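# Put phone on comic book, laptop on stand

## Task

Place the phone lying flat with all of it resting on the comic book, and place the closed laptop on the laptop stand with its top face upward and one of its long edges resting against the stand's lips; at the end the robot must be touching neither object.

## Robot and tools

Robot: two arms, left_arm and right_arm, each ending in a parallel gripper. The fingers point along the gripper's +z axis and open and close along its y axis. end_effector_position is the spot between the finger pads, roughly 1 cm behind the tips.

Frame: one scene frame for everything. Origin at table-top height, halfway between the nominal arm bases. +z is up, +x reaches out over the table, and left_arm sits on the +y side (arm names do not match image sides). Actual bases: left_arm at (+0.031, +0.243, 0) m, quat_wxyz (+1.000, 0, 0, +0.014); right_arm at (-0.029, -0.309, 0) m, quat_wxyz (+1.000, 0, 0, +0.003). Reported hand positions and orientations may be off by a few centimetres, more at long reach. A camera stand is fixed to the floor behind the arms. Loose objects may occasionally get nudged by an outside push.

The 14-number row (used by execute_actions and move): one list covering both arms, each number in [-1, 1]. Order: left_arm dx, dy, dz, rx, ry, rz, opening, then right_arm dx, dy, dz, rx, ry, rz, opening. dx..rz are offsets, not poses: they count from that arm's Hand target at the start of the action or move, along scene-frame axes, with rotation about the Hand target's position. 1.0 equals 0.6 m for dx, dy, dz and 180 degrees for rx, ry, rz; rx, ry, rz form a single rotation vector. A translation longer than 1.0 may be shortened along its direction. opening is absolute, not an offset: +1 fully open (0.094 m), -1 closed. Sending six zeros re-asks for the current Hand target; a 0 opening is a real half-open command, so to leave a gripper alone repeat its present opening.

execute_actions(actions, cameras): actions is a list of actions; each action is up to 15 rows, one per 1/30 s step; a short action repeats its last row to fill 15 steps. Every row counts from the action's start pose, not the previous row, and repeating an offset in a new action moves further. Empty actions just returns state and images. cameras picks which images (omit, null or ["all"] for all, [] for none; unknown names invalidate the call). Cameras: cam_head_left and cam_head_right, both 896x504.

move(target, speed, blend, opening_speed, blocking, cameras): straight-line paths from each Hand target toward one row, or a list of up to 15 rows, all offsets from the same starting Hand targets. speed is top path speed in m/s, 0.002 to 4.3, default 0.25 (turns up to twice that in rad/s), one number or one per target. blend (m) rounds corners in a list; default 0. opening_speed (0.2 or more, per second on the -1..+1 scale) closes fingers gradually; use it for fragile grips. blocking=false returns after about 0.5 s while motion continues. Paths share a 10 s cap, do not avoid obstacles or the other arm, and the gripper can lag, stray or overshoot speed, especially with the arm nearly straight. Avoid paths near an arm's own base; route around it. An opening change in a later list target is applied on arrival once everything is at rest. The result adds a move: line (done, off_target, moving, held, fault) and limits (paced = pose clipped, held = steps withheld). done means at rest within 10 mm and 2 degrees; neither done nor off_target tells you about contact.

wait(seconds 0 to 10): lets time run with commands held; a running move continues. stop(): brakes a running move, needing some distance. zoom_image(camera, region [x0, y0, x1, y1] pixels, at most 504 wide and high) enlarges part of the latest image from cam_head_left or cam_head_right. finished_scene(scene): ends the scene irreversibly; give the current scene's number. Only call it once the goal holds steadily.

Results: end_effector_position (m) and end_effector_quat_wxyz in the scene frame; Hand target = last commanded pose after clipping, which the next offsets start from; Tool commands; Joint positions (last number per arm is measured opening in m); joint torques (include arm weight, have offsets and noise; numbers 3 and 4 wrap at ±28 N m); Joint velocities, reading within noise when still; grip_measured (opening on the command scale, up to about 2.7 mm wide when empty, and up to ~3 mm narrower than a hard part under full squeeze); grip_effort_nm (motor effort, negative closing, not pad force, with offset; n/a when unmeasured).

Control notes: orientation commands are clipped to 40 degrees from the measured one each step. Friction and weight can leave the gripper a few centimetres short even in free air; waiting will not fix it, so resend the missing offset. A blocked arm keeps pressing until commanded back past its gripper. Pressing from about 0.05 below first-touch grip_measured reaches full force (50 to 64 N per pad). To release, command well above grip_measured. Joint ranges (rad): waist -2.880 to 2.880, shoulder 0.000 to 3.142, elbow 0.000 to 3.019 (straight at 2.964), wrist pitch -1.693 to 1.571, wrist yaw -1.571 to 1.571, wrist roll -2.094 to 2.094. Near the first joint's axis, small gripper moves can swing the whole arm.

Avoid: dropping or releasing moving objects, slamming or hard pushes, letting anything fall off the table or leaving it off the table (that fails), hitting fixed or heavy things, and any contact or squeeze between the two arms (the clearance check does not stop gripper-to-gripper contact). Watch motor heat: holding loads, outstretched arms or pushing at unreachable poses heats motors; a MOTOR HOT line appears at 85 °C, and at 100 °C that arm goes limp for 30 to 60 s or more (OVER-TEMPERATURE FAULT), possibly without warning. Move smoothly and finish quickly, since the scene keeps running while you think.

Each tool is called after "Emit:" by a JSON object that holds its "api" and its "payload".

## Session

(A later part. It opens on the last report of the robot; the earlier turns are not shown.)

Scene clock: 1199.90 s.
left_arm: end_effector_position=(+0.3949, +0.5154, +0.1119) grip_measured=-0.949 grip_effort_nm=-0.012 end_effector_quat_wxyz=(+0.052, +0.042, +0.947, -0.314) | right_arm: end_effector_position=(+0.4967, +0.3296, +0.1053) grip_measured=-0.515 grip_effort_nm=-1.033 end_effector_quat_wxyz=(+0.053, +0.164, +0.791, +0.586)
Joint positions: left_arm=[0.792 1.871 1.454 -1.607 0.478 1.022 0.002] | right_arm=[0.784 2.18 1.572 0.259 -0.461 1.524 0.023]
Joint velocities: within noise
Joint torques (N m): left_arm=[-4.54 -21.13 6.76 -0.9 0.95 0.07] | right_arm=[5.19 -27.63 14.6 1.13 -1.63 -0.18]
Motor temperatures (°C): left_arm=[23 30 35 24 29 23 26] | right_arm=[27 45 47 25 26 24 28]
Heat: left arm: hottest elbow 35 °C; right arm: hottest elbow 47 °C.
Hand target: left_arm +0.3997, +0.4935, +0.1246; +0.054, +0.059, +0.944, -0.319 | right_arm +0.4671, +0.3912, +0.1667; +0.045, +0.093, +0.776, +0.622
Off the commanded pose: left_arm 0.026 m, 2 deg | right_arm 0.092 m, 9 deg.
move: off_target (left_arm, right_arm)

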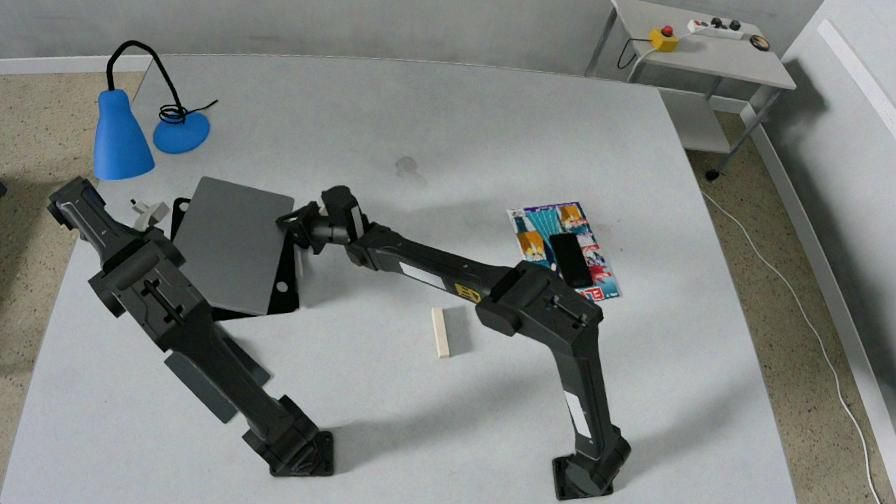

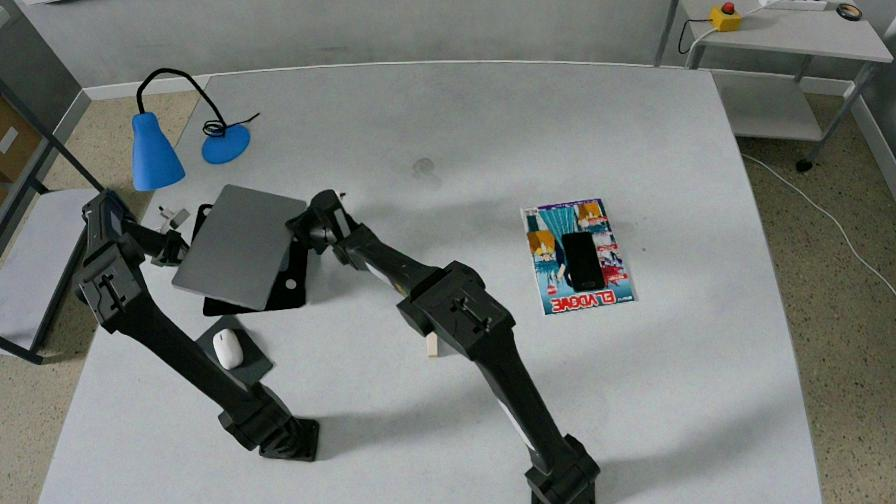

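Emit:
{"api": "move", "payload": {"target": [[0,0.08,0.0,0,0,0,-0.95,0,0,0,0,0,0,-0.95],[-0.08,0.08,0.07,0,0,0,-0.95,0,-0.03,-0.05,0,0,0,-0.95],[-0.08,-0.1,0.07,0,0,0,-0.95,0,-0.04,-0.05,0,0,0.03,-0.95]], "speed": 0.12}}

Emit:
{"api": "zoom_image", "payload": {"camera": "cam_head_right", "region": [150, 150, 450, 400]}}

Scene clock: 1208.00 s.
left_arm: end_effector_position=(+0.3518, +0.4377, +0.1623) grip_measured=-0.949 grip_effort_nm=-0.017 end_effector_quat_wxyz=(+0.048, +0.057, +0.943, -0.325) | right_arm: end_effector_position=(+0.4914, +0.3245, +0.1051) grip_measured=-0.534 grip_effort_nm=-1.038 end_effector_quat_wxyz=(+0.034, +0.095, +0.791, +0.603)
Joint positions: left_arm=[0.743 1.631 1.256 -1.662 0.501 1.014 0.002] | right_arm=[0.758 2.194 1.574 0.284 -0.605 1.438 0.022]
Joint velocities: within noise
Joint torques (N m): left_arm=[-2.02 -16.15 7.8 -0.23 0.44 -0.03] | right_arm=[4.19 -26.4 12.46 1.29 -1.27 0.18]
Motor temperatures (°C): left_arm=[23 30 35 24 29 23 26] | right_arm=[27 47 47 25 28 24 28]
Heat: left arm: hottest elbow 35 °C; right arm: hottest shoulder 47 °C.
Hand target: left_arm +0.3518, +0.4335, +0.1667; +0.054, +0.059, +0.944, -0.319 | right_arm +0.4671, +0.3672, +0.1367; +0.016, +0.057, +0.779, +0.624
Off the commanded pose: left_arm 0.006 m, 1 deg | right_arm 0.058 m, 6 deg.
move: off_target (right_arm)

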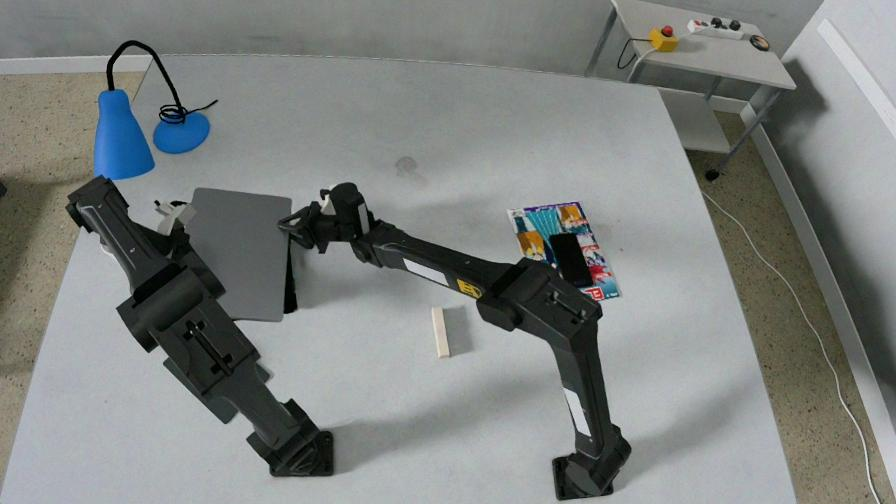

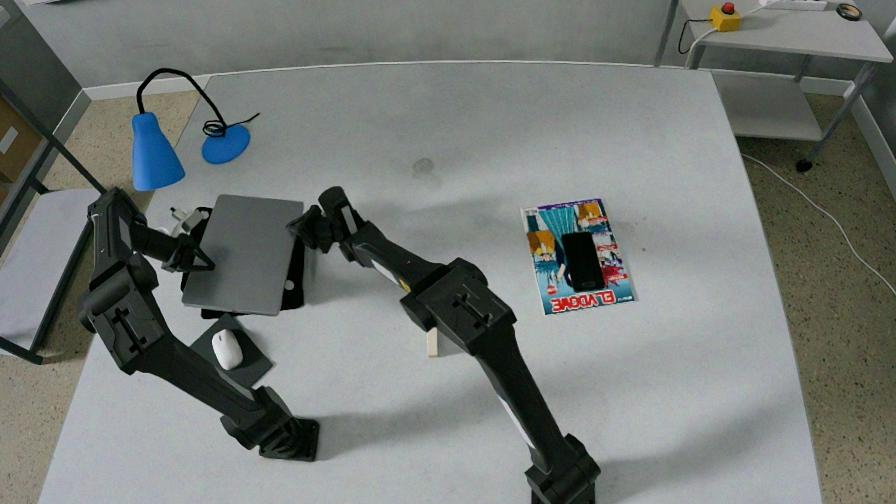

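Scaled by 1.680.

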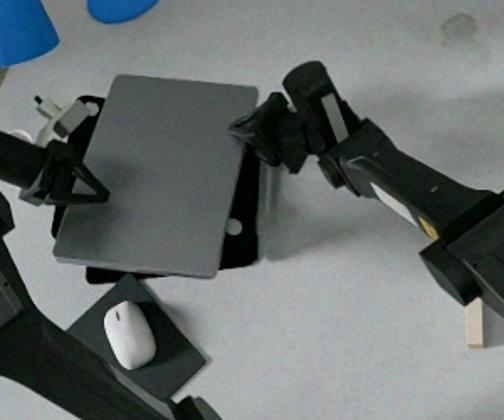

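Emit:
{"api": "move", "payload": {"target": [[0,-0.06,-0.005,0,0,0,-0.95,0,-0.02,-0.05,0.04,0,0.03,-0.95]], "speed": 0.12}}

Emit:
{"api": "zoom_image", "payload": {"camera": "cam_head_right", "region": [150, 150, 450, 400]}}

Emit:
{"api": "zoom_image", "payload": {"camera": "cam_head_left", "region": [150, 150, 450, 400]}}

Scene clock: 1213.27 s.
left_arm: end_effector_position=(+0.3507, +0.4035, +0.1594) grip_measured=-0.949 grip_effort_nm=-0.017 end_effector_quat_wxyz=(+0.048, +0.054, +0.943, -0.325) | right_arm: end_effector_position=(+0.4872, +0.3243, +0.0854) grip_measured=-0.552 grip_effort_nm=-1.038 end_effector_quat_wxyz=(-0.008, +0.063, +0.754, +0.654)
Joint positions: left_arm=[0.685 1.568 1.174 -1.61 0.528 0.947 0.002] | right_arm=[0.738 2.281 1.574 0.51 -0.746 1.532 0.021]
Joint velocities: within noise
Joint torques (N m): left_arm=[-3.31 -15.74 7.87 0.01 0.43 -0.02] | right_arm=[3.25 -26.11 10.78 2.25 -1.25 0.03]
Motor temperatures (°C): left_arm=[23 30 35 24 29 23 26] | right_arm=[27 47 48 25 28 24 28]
Heat: left arm: hottest elbow 35 °C; right arm: hottest elbow 48 °C.
Hand target: left_arm +0.3517, +0.3975, +0.1637; +0.054, +0.059, +0.944, -0.319 | right_arm +0.4672, +0.3551, +0.1067; -0.017, +0.021, +0.740, +0.672
Off the commanded pose: left_arm 0.007 m, 1 deg | right_arm 0.043 m, 6 deg.
move: off_target (right_arm)

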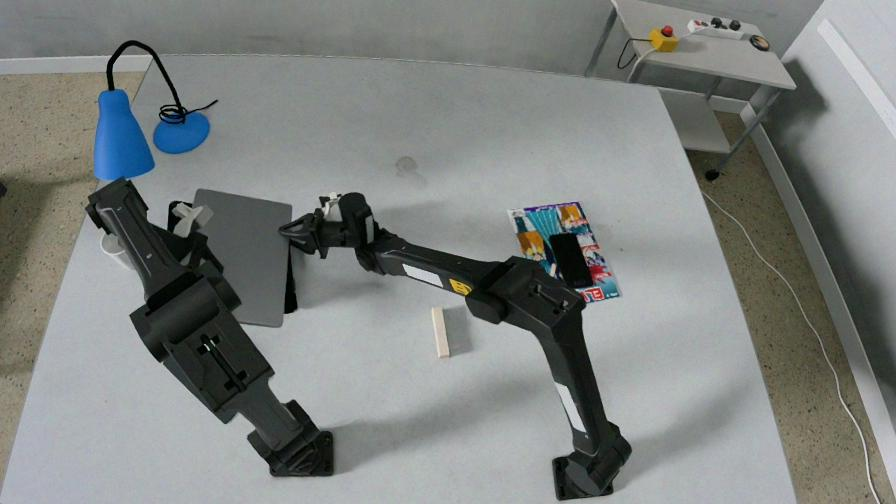

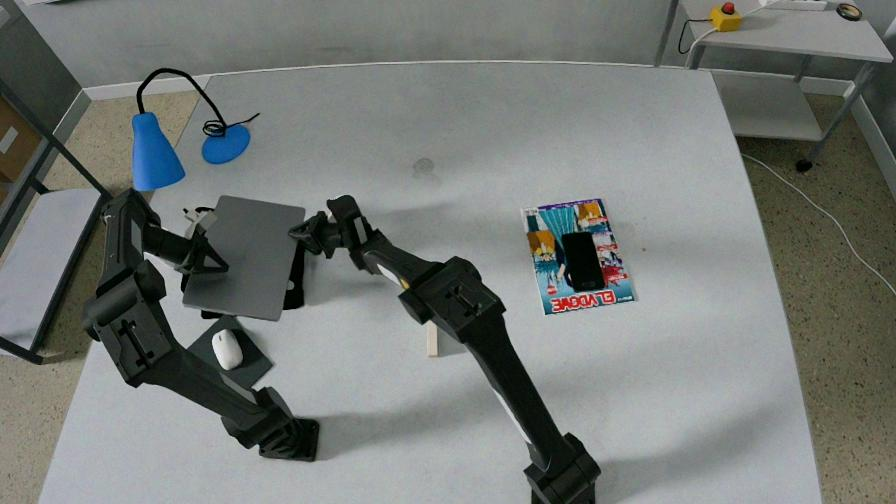

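Scaled by 1.680.

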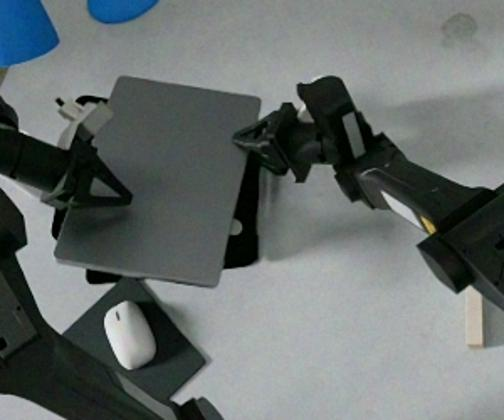

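Scaled by 1.680.

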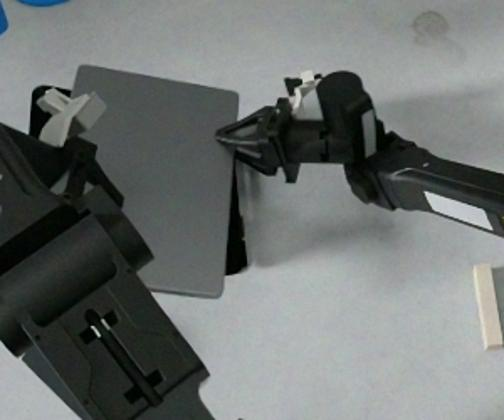

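Emit:
{"api": "move", "payload": {"target": [[0,0,0.1,0,0,0,-0.95,0,0.0,-0.06,0.04,0,0.0,-0.95],[0,0.2,0.1,0,0,0,-0.95,0,0.0,-0.08,0.04,0,0.0,-0.95]], "speed": 0.12}}

Emit:
{"api": "zoom_image", "payload": {"camera": "cam_head_right", "region": [150, 150, 450, 400]}}

Emit:
{"api": "zoom_image", "payload": {"camera": "cam_head_left", "region": [150, 150, 450, 400]}}

Scene clock: 1218.93 s.
left_arm: end_effector_position=(+0.3425, +0.4990, +0.2067) grip_measured=-0.949 grip_effort_nm=-0.017 end_effector_quat_wxyz=(+0.096, +0.030, +0.961, -0.259) | right_arm: end_effector_position=(+0.4849, +0.3241, +0.0668) grip_measured=-0.594 grip_effort_nm=-1.038 end_effector_quat_wxyz=(+0.000, +0.045, +0.702, +0.710)
Joint positions: left_arm=[0.856 1.586 1.365 -1.67 0.467 1.024 0.002] | right_arm=[0.736 2.384 1.574 0.823 -0.765 1.643 0.019]
Joint velocities: within noise
Joint torques (N m): left_arm=[-0.79 -13.74 15.79 -0.84 0.17 0.11] | right_arm=[3.31 -23 11.12 2.03 -0.71 0.17]
Motor temperatures (°C): left_arm=[23 30 36 24 28 23 26] | right_arm=[27 46 49 25 28 24 28]
Heat: left arm: hottest elbow 36 °C; right arm: hottest elbow 49 °C.
Hand target: left_arm +0.3517, +0.5174, +0.2236; +0.053, +0.059, +0.944, -0.319 | right_arm +0.4672, +0.3552, +0.0586; -0.018, +0.020, +0.697, +0.717
Off the commanded pose: left_arm 0.027 m, 9 deg | right_arm 0.037 m, 4 deg.
joint sent to its limit (left arm) — joint 4 (wrist pitch), lower limit. The joint targets are off in orientation, not in position.
move: off_target (left_arm, right_arm)

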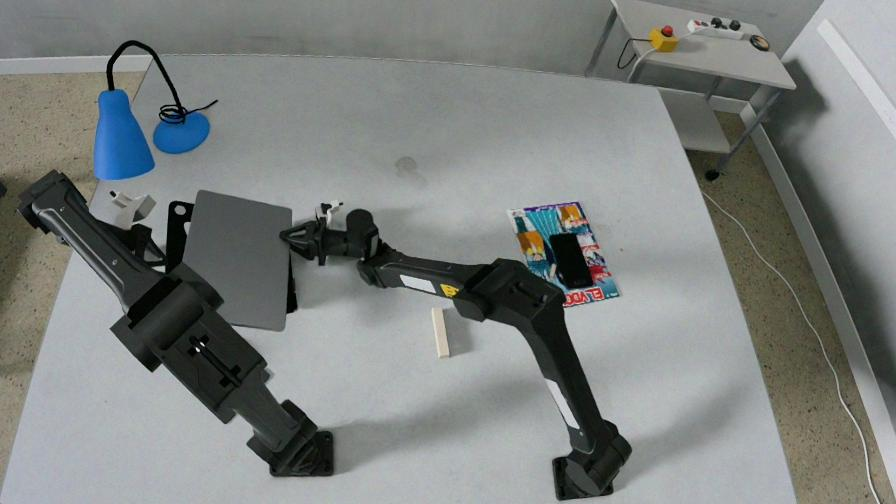

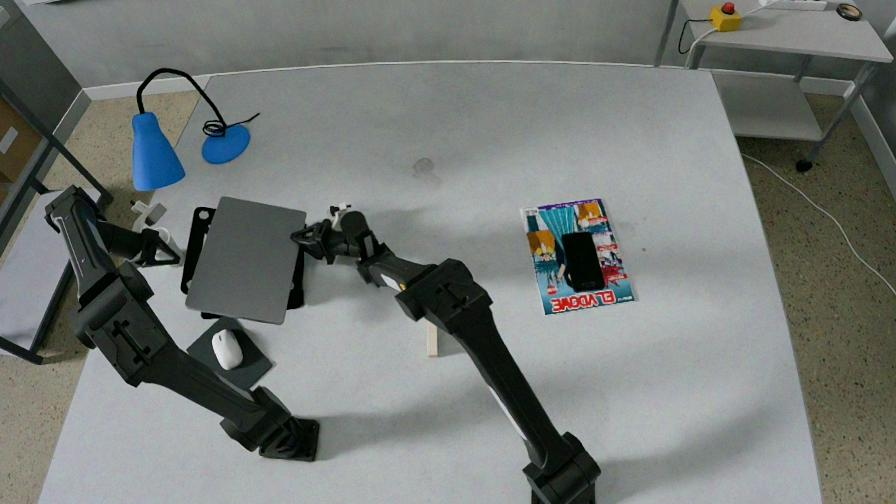

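Scaled by 1.680.

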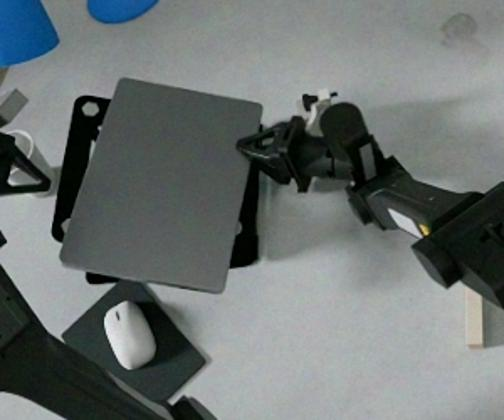

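Scaled by 1.680.

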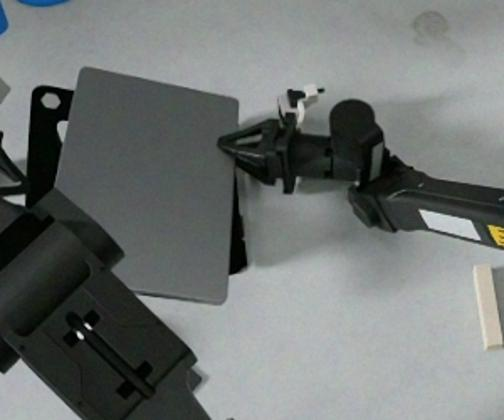

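Emit:
{"api": "move", "payload": {"target": [[0,0,0,0,0,0,-0.95,0.03,-0.05,0.03,0,0,0,-0.6],[0,0,0,0,0,0,-0.95,0.03,-0.05,0.03,0,0,0,0.0],[0,0,0,0,0,0,-0.95,0.03,-0.35,0.08,0,0,0,0.0]], "speed": 0.08, "opening_speed": 1.0}}

Emit:
{"api": "zoom_image", "payload": {"camera": "cam_head_right", "region": [150, 150, 450, 400]}}

Emit:
{"api": "zoom_image", "payload": {"camera": "cam_head_left", "region": [150, 150, 450, 400]}}

Scene clock: 1227.93 s.
left_arm: end_effector_position=(+0.3425, +0.4991, +0.2067) grip_measured=-0.949 grip_effort_nm=-0.017 end_effector_quat_wxyz=(+0.096, +0.031, +0.961, -0.258) | right_arm: end_effector_position=(+0.4803, +0.1483, +0.0638) grip_measured=+0.000 grip_effort_nm=-0.027 end_effector_quat_wxyz=(-0.039, +0.038, +0.712, +0.700)
Joint positions: left_arm=[0.856 1.586 1.365 -1.67 0.466 1.025 0.002] | right_arm=[0.504 2.218 1.212 0.973 -1.063 1.651 0.047]
Joint velocities: within noise
Joint torques (N m): left_arm=[-1.55 -13.45 15.84 -0.59 0.2 0.11] | right_arm=[0.03 -27.75 5.38 2.69 -0.14 0.28]
Motor temperatures (°C): left_arm=[23 30 37 24 28 23 26] | right_arm=[27 46 48 25 27 24 28]
Heat: left arm: hottest elbow 37 °C; right arm: hottest elbow 48 °C.
Hand target: left_arm +0.3517, +0.5174, +0.2236; +0.054, +0.059, +0.944, -0.319 | right_arm +0.4851, +0.1452, +0.1066; -0.018, +0.020, +0.697, +0.717
Off the commanded pose: left_arm 0.027 m, 9 deg | right_arm 0.043 m, 4 deg.
joint sent to its limit (left arm) — joint 4 (wrist pitch), lower limit. The joint targets are off in orientation, not in position.
move: off_target (left_arm, right_arm); target 2's new opening was sent with right_arm's hand 0.014 m and 2 deg from that target

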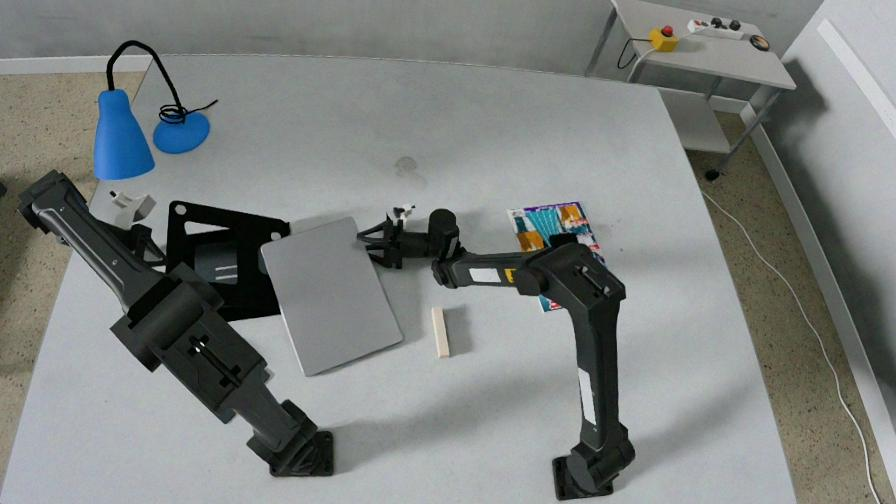

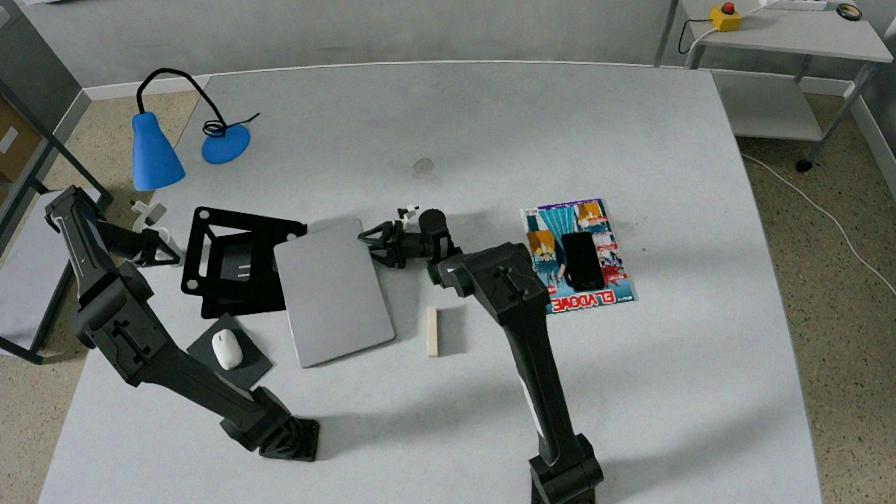

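Scaled by 1.680.

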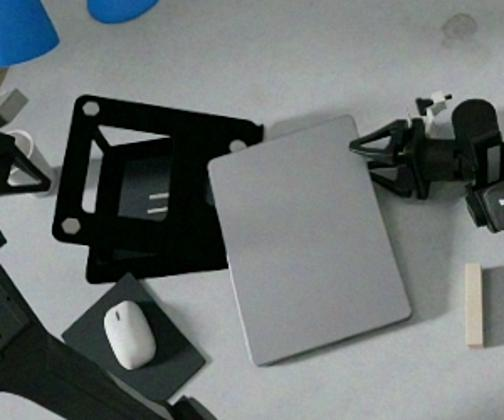

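Scaled by 1.680.

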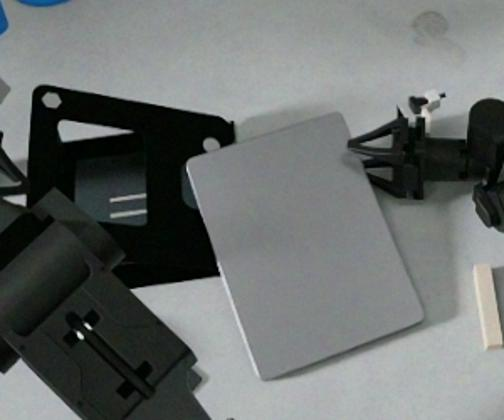

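Emit:
{"api": "move", "payload": {"target": [[0,0,0.05,0,0,0,-0.95,0,-0.01,-0.07,0,0,0,0.5],[0.08,0.05,0.03,0,0,0,-0.95,-0.0,-0.2,-0.06,0,0,0,0.5],[0.08,0.05,-0.165,0,0,0,-0.95,-0.016,-0.23,-0.135,-0.14,0,0.09,-0.3],[0.08,-0.04,-0.165,0,0,0,-0.95,-0.016,-0.2,-0.16,-0.14,0,0.09,-0.3]], "speed": 0.15}}

Emit:
{"api": "zoom_image", "payload": {"camera": "cam_head_right", "region": [150, 150, 450, 400]}}

Scene clock: 1241.77 s.
left_arm: end_effector_position=(+0.3944, +0.5061, +0.1118) grip_measured=-0.949 grip_effort_nm=-0.017 end_effector_quat_wxyz=(+0.047, +0.047, +0.943, -0.325) | right_arm: end_effector_position=(+0.4649, +0.0171, +0.0296) grip_measured=-0.299 grip_effort_nm=-0.066 end_effector_quat_wxyz=(-0.117, -0.069, +0.829, +0.542)
Joint positions: left_arm=[0.782 1.871 1.444 -1.623 0.487 1.031 0.002] | right_arm=[0.305 2.114 1.403 -0.827 -1.176 0.166 0.033]
Joint velocities: within noise
Joint torques (N m): left_arm=[-3.19 -21.3 7.38 -0.54 0.66 -0.02] | right_arm=[1.08 -18.67 8.75 1.29 -0.18 0.09]
Motor temperatures (°C): left_arm=[23 30 38 24 28 23 26] | right_arm=[27 46 45 25 26 24 27]
Heat: left arm: hottest elbow 38 °C; right arm: hottest shoulder 46 °C.
Hand target: left_arm +0.3998, +0.4935, +0.1246; +0.054, +0.059, +0.944, -0.319 | right_arm +0.4756, +0.0252, +0.0107; -0.113, -0.075, +0.832, +0.538
Off the commanded pose: left_arm 0.019 m, 2 deg | right_arm 0.023 m, 1 deg.
move: off_target (left_arm, right_arm); target 3's new opening was sent with right_arm's hand 0.030 m and 3 deg from that target

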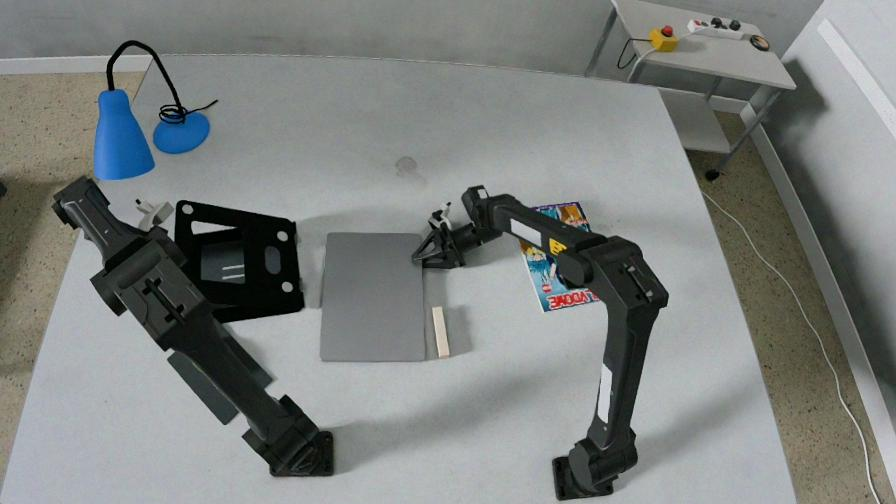

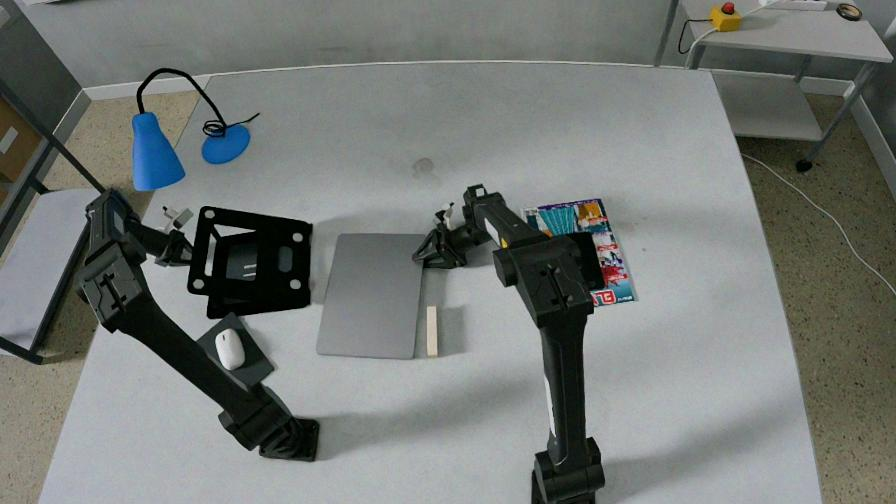

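Scaled by 1.680.

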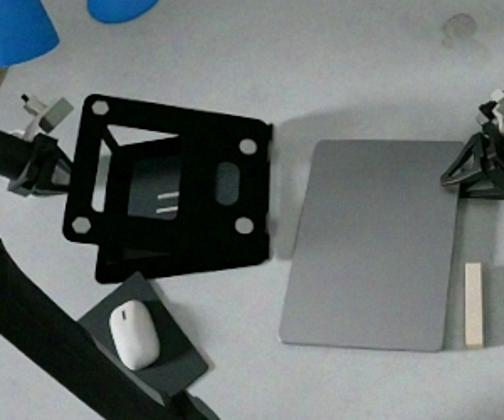

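Emit:
{"api": "move", "payload": {"target": [[0,0,0,0,0,0,-0.95,0.0,0.0,-0.01,0,0,0.0,0.6],[0,0,0,0,0,0,-0.95,0.03,-0.12,0.0,0,0,0.0,0.6],[0,0,0,0,0,0,-0.95,-0.1,-0.12,-0.01,0,0,-0.08,-0.3],[0,0,0,0,0,0,-0.95,-0.1,0.1,-0.02,0,0,-0.08,-0.3]], "speed": 0.15}}

Emit:
{"api": "zoom_image", "payload": {"camera": "cam_head_right", "region": [150, 150, 450, 400]}}

Scene clock: 1255.77 s.
left_arm: end_effector_position=(+0.3949, +0.5066, +0.1118) grip_measured=-0.949 grip_effort_nm=-0.017 end_effector_quat_wxyz=(+0.048, +0.046, +0.944, -0.324) | right_arm: end_effector_position=(+0.4251, +0.0585, +0.0280) grip_measured=-0.299 grip_effort_nm=-0.056 end_effector_quat_wxyz=(-0.019, +0.035, +0.830, +0.557)
Joint positions: left_arm=[0.782 1.871 1.444 -1.619 0.488 1.028 0.002] | right_arm=[0.424 1.947 0.991 0.186 -0.994 0.966 0.033]
Joint velocities: within noise
Joint torques (N m): left_arm=[-3.49 -21.13 7.39 -0.39 0.62 0.07] | right_arm=[4.01 -13.51 7.82 1.46 -0.07 0.2]
Motor temperatures (°C): left_arm=[23 29 37 24 28 23 26] | right_arm=[26 44 43 25 26 24 27]
Heat: left arm: hottest elbow 37 °C; right arm: hottest shoulder 44 °C.
Hand target: left_arm +0.3998, +0.4935, +0.1246; +0.054, +0.059, +0.944, -0.319 | right_arm +0.4157, +0.0852, -0.0012; -0.045, +0.030, +0.834, +0.548
Off the commanded pose: left_arm 0.019 m, 2 deg | right_arm 0.041 m, 3 deg.
move: off_target (left_arm, right_arm); target 3's new opening was sent with right_arm's hand 0.049 m and 7 deg from that target

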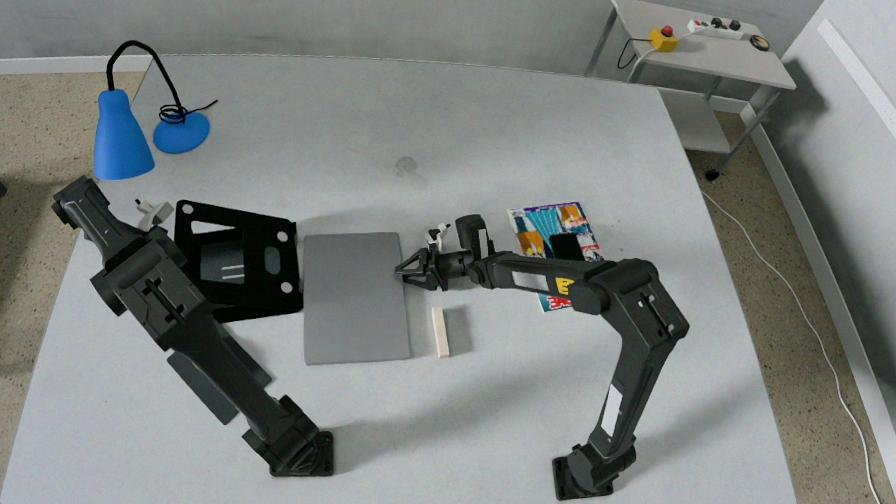

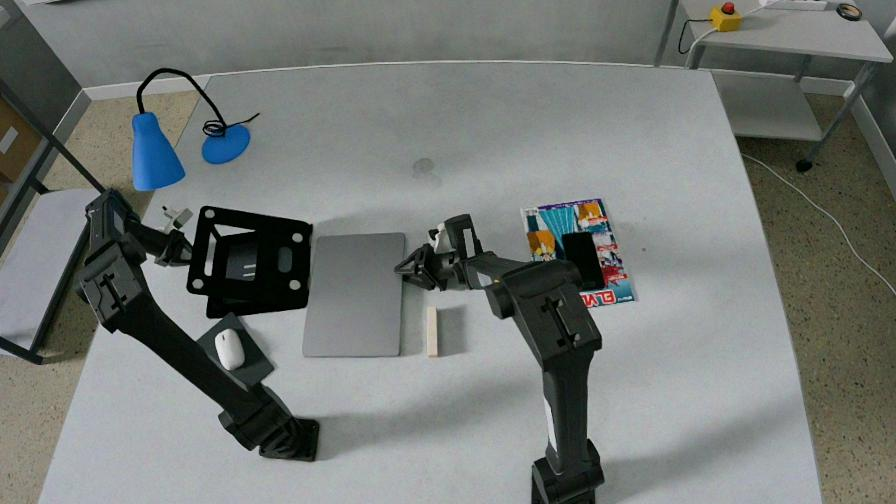

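Scaled by 1.680.

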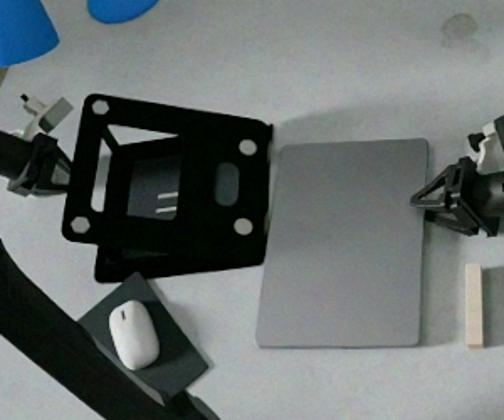

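Emit:
{"api": "move", "payload": {"target": [[0,0,0,0,0,0,-0.95,0,0.12,0,0,0,0.0,-0.3],[0,0,0,0,0,0,-0.95,0,0.12,0,0,0,0.0,-0.95]], "speed": 0.12}}

Emit:
{"api": "zoom_image", "payload": {"camera": "cam_head_right", "region": [150, 150, 450, 400]}}

Scene clock: 1259.17 s.
left_arm: end_effector_position=(+0.3963, +0.5087, +0.1117) grip_measured=-0.949 grip_effort_nm=-0.017 end_effector_quat_wxyz=(+0.051, +0.045, +0.946, -0.318) | right_arm: end_effector_position=(+0.4364, +0.1096, +0.0295) grip_measured=-0.458 grip_effort_nm=-1.038 end_effector_quat_wxyz=(+0.006, +0.020, +0.826, +0.563)
Joint positions: left_arm=[0.782 1.868 1.444 -1.607 0.486 1.022 0.002] | right_arm=[0.506 2.001 1.063 0.29 -0.918 1.042 0.025]
Joint velocities: within noise
Joint torques (N m): left_arm=[-2.84 -21.36 7.54 -0.75 0.67 0.11] | right_arm=[6.42 -14.8 9.39 0.44 0.42 0.7]
Motor temperatures (°C): left_arm=[23 30 37 24 28 23 26] | right_arm=[27 44 43 25 26 24 27]
Heat: left arm: hottest elbow 37 °C; right arm: hottest shoulder 44 °C.
Hand target: left_arm +0.3998, +0.4935, +0.1246; +0.053, +0.059, +0.944, -0.319 | right_arm +0.4156, +0.1570, -0.0015; -0.045, +0.030, +0.835, +0.548
Off the commanded pose: left_arm 0.020 m, 2 deg | right_arm 0.060 m, 6 deg.
move: off_target (left_arm, right_arm); target 2's new opening was sent with right_arm's hand 0.061 m and 5 deg from that target

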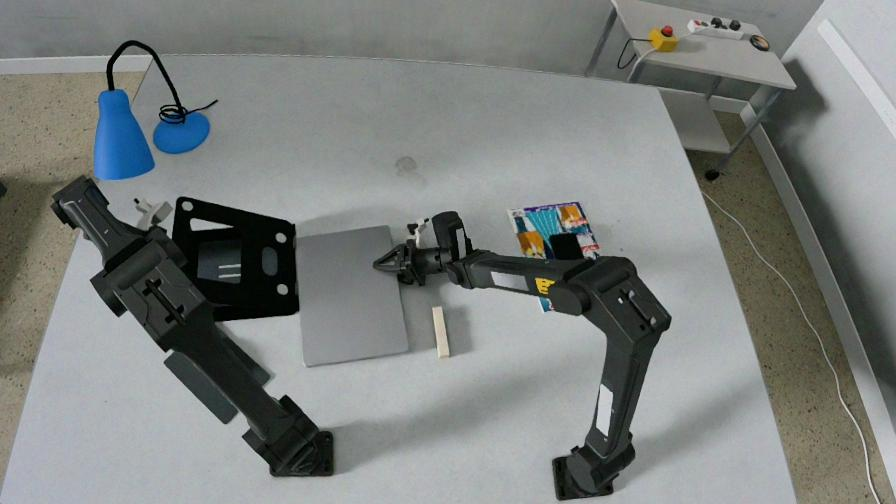

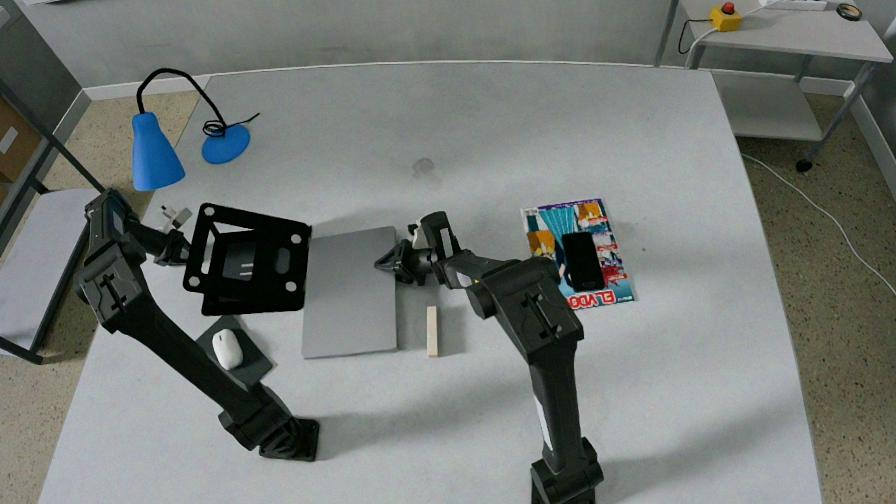

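Scaled by 1.680.

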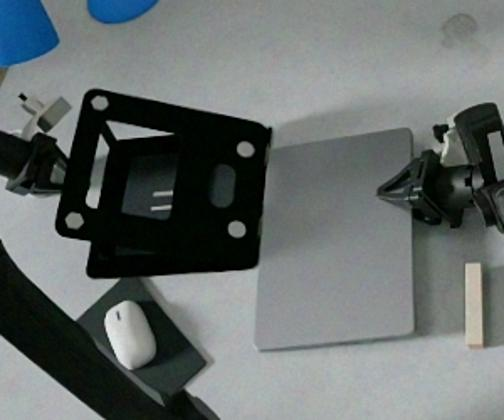

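Emit:
{"api": "move", "payload": {"target": [[0,0,0,0,0,0,-0.95,0,-0.12,0.1,0.1,0,0.0,-0.95],[0,0,0,0,0,0,-0.95,0.1,-0.12,0.2,0.17,0,-0.03,-0.95]], "speed": 0.12}}

Emit:
{"api": "zoom_image", "payload": {"camera": "cam_head_right", "region": [150, 150, 450, 400]}}

Scene clock: 1265.47 s.
left_arm: end_effector_position=(+0.3964, +0.5086, +0.1118) grip_measured=-0.949 grip_effort_nm=-0.017 end_effector_quat_wxyz=(+0.051, +0.045, +0.946, -0.318) | right_arm: end_effector_position=(+0.4382, +0.0778, +0.0692) grip_measured=-0.652 grip_effort_nm=-1.038 end_effector_quat_wxyz=(-0.053, +0.075, +0.688, +0.720)
Joint positions: left_arm=[0.782 1.868 1.444 -1.607 0.487 1.022 0.002] | right_arm=[0.429 2.158 0.979 1.273 -1.099 1.837 0.016]
Joint velocities: within noise
Joint torques (N m): left_arm=[-2.96 -20.84 7.58 -0.96 0.6 0.11] | right_arm=[-0.5 -22.36 10.45 3.1 0.38 0.87]
Motor temperatures (°C): left_arm=[23 30 37 24 28 23 26] | right_arm=[27 43 43 25 26 24 27]
Heat: left arm: hottest elbow 37 °C; right arm: hottest shoulder 43 °C.
Hand target: left_arm +0.3998, +0.4935, +0.1247; +0.054, +0.059, +0.944, -0.319 | right_arm +0.4757, +0.0851, +0.1187; -0.026, +0.056, +0.658, +0.751
Off the commanded pose: left_arm 0.020 m, 2 deg | right_arm 0.062 m, 6 deg.
move: off_target (left_arm, right_arm)

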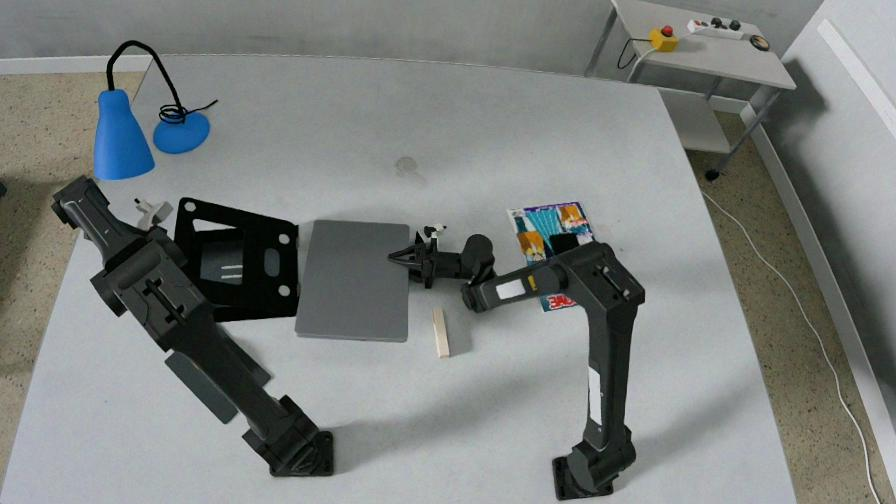

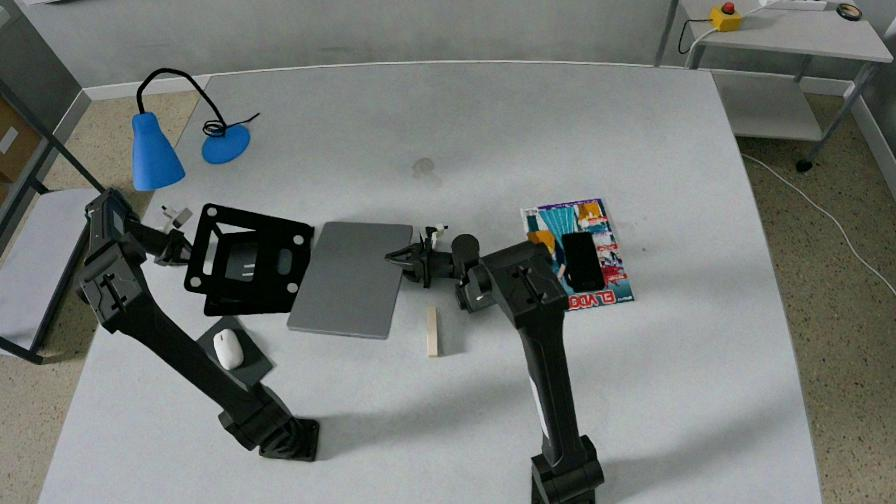

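Scaled by 1.680.

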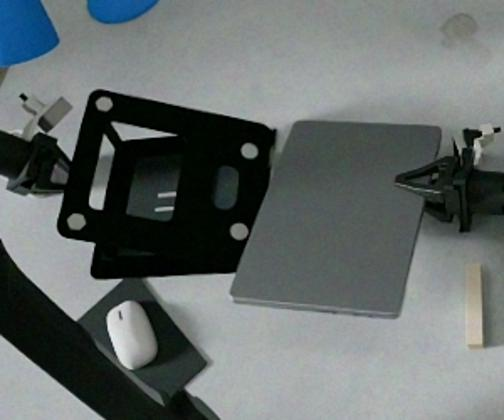

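Emit:
{"api": "move", "payload": {"target": [[0,0,0,0,0,0,-0.95,0.1,0.12,-0.02,-0.08,0,0.02,-0.95]], "speed": 0.12}}

Emit:
{"api": "zoom_image", "payload": {"camera": "cam_head_right", "region": [150, 150, 450, 400]}}

Scene clock: 1270.93 s.
left_arm: end_effector_position=(+0.3964, +0.5086, +0.1118) grip_measured=-0.949 grip_effort_nm=-0.017 end_effector_quat_wxyz=(+0.051, +0.045, +0.946, -0.318) | right_arm: end_effector_position=(+0.5145, +0.1241, +0.0628) grip_measured=-0.656 grip_effort_nm=-1.038 end_effector_quat_wxyz=(-0.047, +0.050, +0.760, +0.647)
Joint positions: left_arm=[0.782 1.868 1.444 -1.607 0.487 1.022 0.002] | right_arm=[0.443 2.157 1.29 0.506 -1.103 1.384 0.016]
Joint velocities: within noise
Joint torques (N m): left_arm=[-4.37 -21.13 7.39 -0.8 0.64 0.07] | right_arm=[2.61 -24.76 13.14 0.83 0.27 0.7]
Motor temperatures (°C): left_arm=[23 30 36 24 28 23 26] | right_arm=[27 43 44 25 26 24 28]
Heat: left arm: hottest elbow 36 °C; right arm: hottest elbow 44 °C.
Hand target: left_arm +0.3998, +0.4935, +0.1246; +0.054, +0.059, +0.944, -0.319 | right_arm +0.5357, +0.1570, +0.1066; -0.042, +0.039, +0.748, +0.661
Off the commanded pose: left_arm 0.020 m, 2 deg | right_arm 0.059 m, 3 deg.
move: off_target (left_arm, right_arm)

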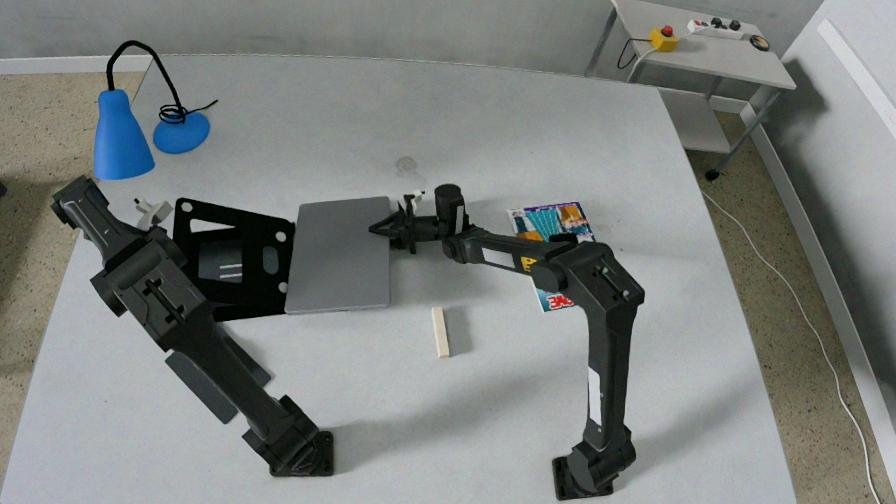

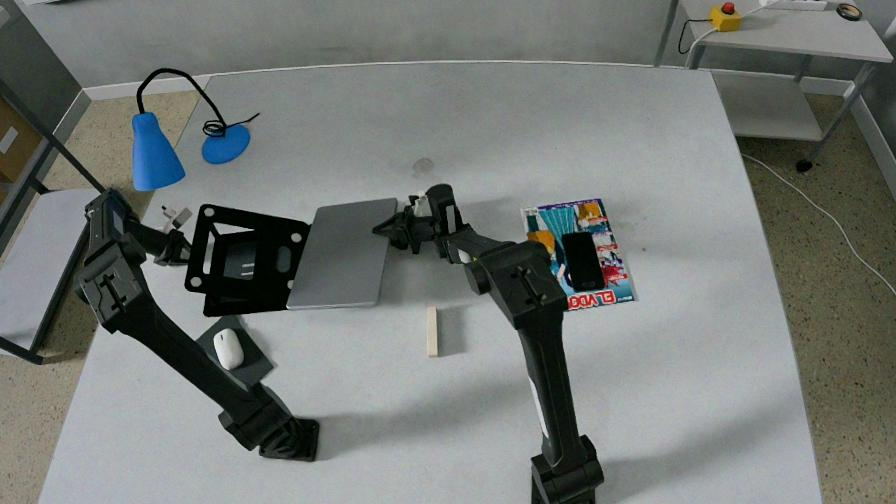

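Scaled by 1.680.

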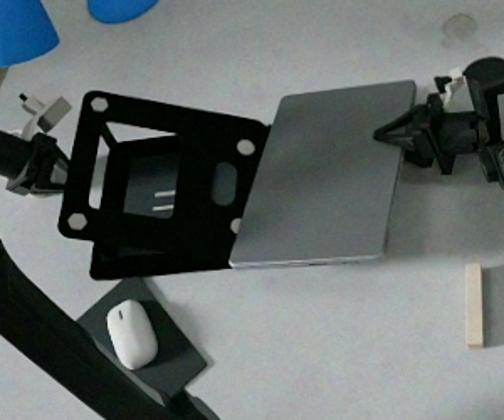

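Emit:
{"api": "move", "payload": {"target": [[0,0,0,0,0,0,-0.95,-0.06,0.15,-0.01,0,0,-0.01,-0.95]], "speed": 0.12}}

Emit:
{"api": "zoom_image", "payload": {"camera": "cam_head_right", "region": [150, 150, 450, 400]}}

Scene clock: 1274.50 s.
left_arm: end_effector_position=(+0.3946, +0.5114, +0.1120) grip_measured=-0.949 grip_effort_nm=-0.012 end_effector_quat_wxyz=(+0.050, +0.043, +0.947, -0.314) | right_arm: end_effector_position=(+0.5131, +0.1804, +0.0720) grip_measured=-0.659 grip_effort_nm=-1.038 end_effector_quat_wxyz=(-0.023, +0.100, +0.760, +0.642)
Joint positions: left_arm=[0.787 1.865 1.444 -1.604 0.479 1.019 0.002] | right_arm=[0.541 2.16 1.321 0.553 -0.91 1.508 0.016]
Joint velocities: within noise
Joint torques (N m): left_arm=[-4.25 -21.3 7.58 -1.17 0.87 0.17] | right_arm=[6.48 -22.65 13.05 1.89 -0.22 0.28]
Motor temperatures (°C): left_arm=[23 31 36 24 28 23 26] | right_arm=[27 43 44 25 26 24 28]
Heat: left arm: hottest elbow 36 °C; right arm: hottest elbow 44 °C.
Hand target: left_arm +0.3998, +0.4935, +0.1247; +0.054, +0.059, +0.944, -0.319 | right_arm +0.4997, +0.2470, +0.1008; -0.032, +0.050, +0.748, +0.662
Off the commanded pose: left_arm 0.023 m, 2 deg | right_arm 0.074 m, 6 deg.
move: off_target (left_arm, right_arm)

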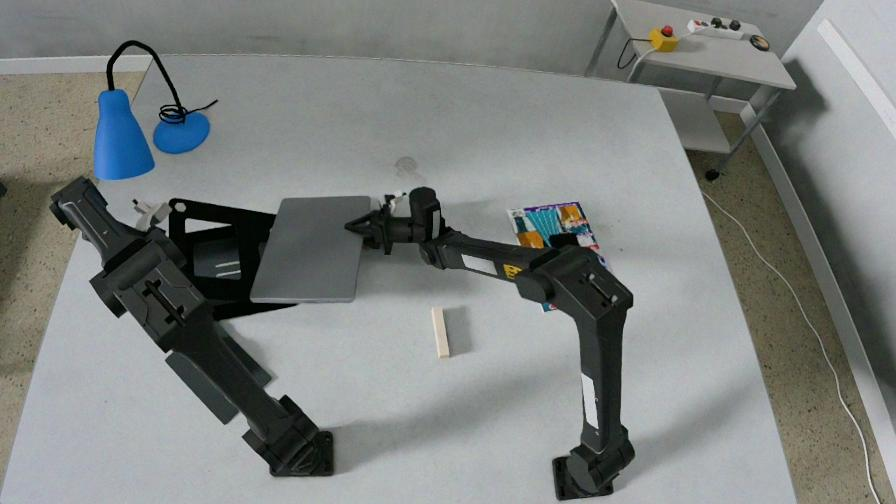

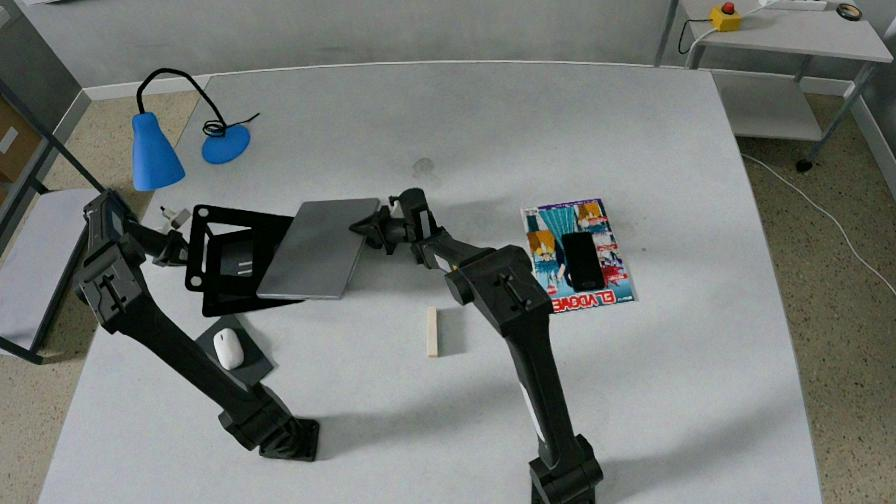

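Scaled by 1.680.

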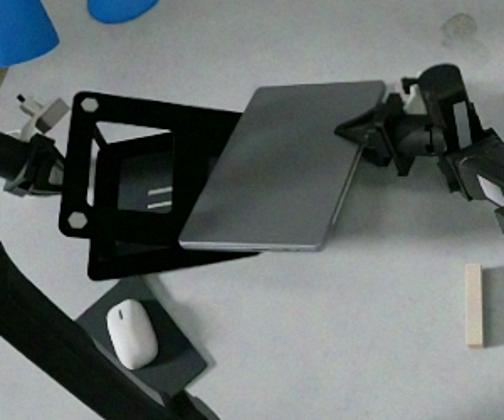

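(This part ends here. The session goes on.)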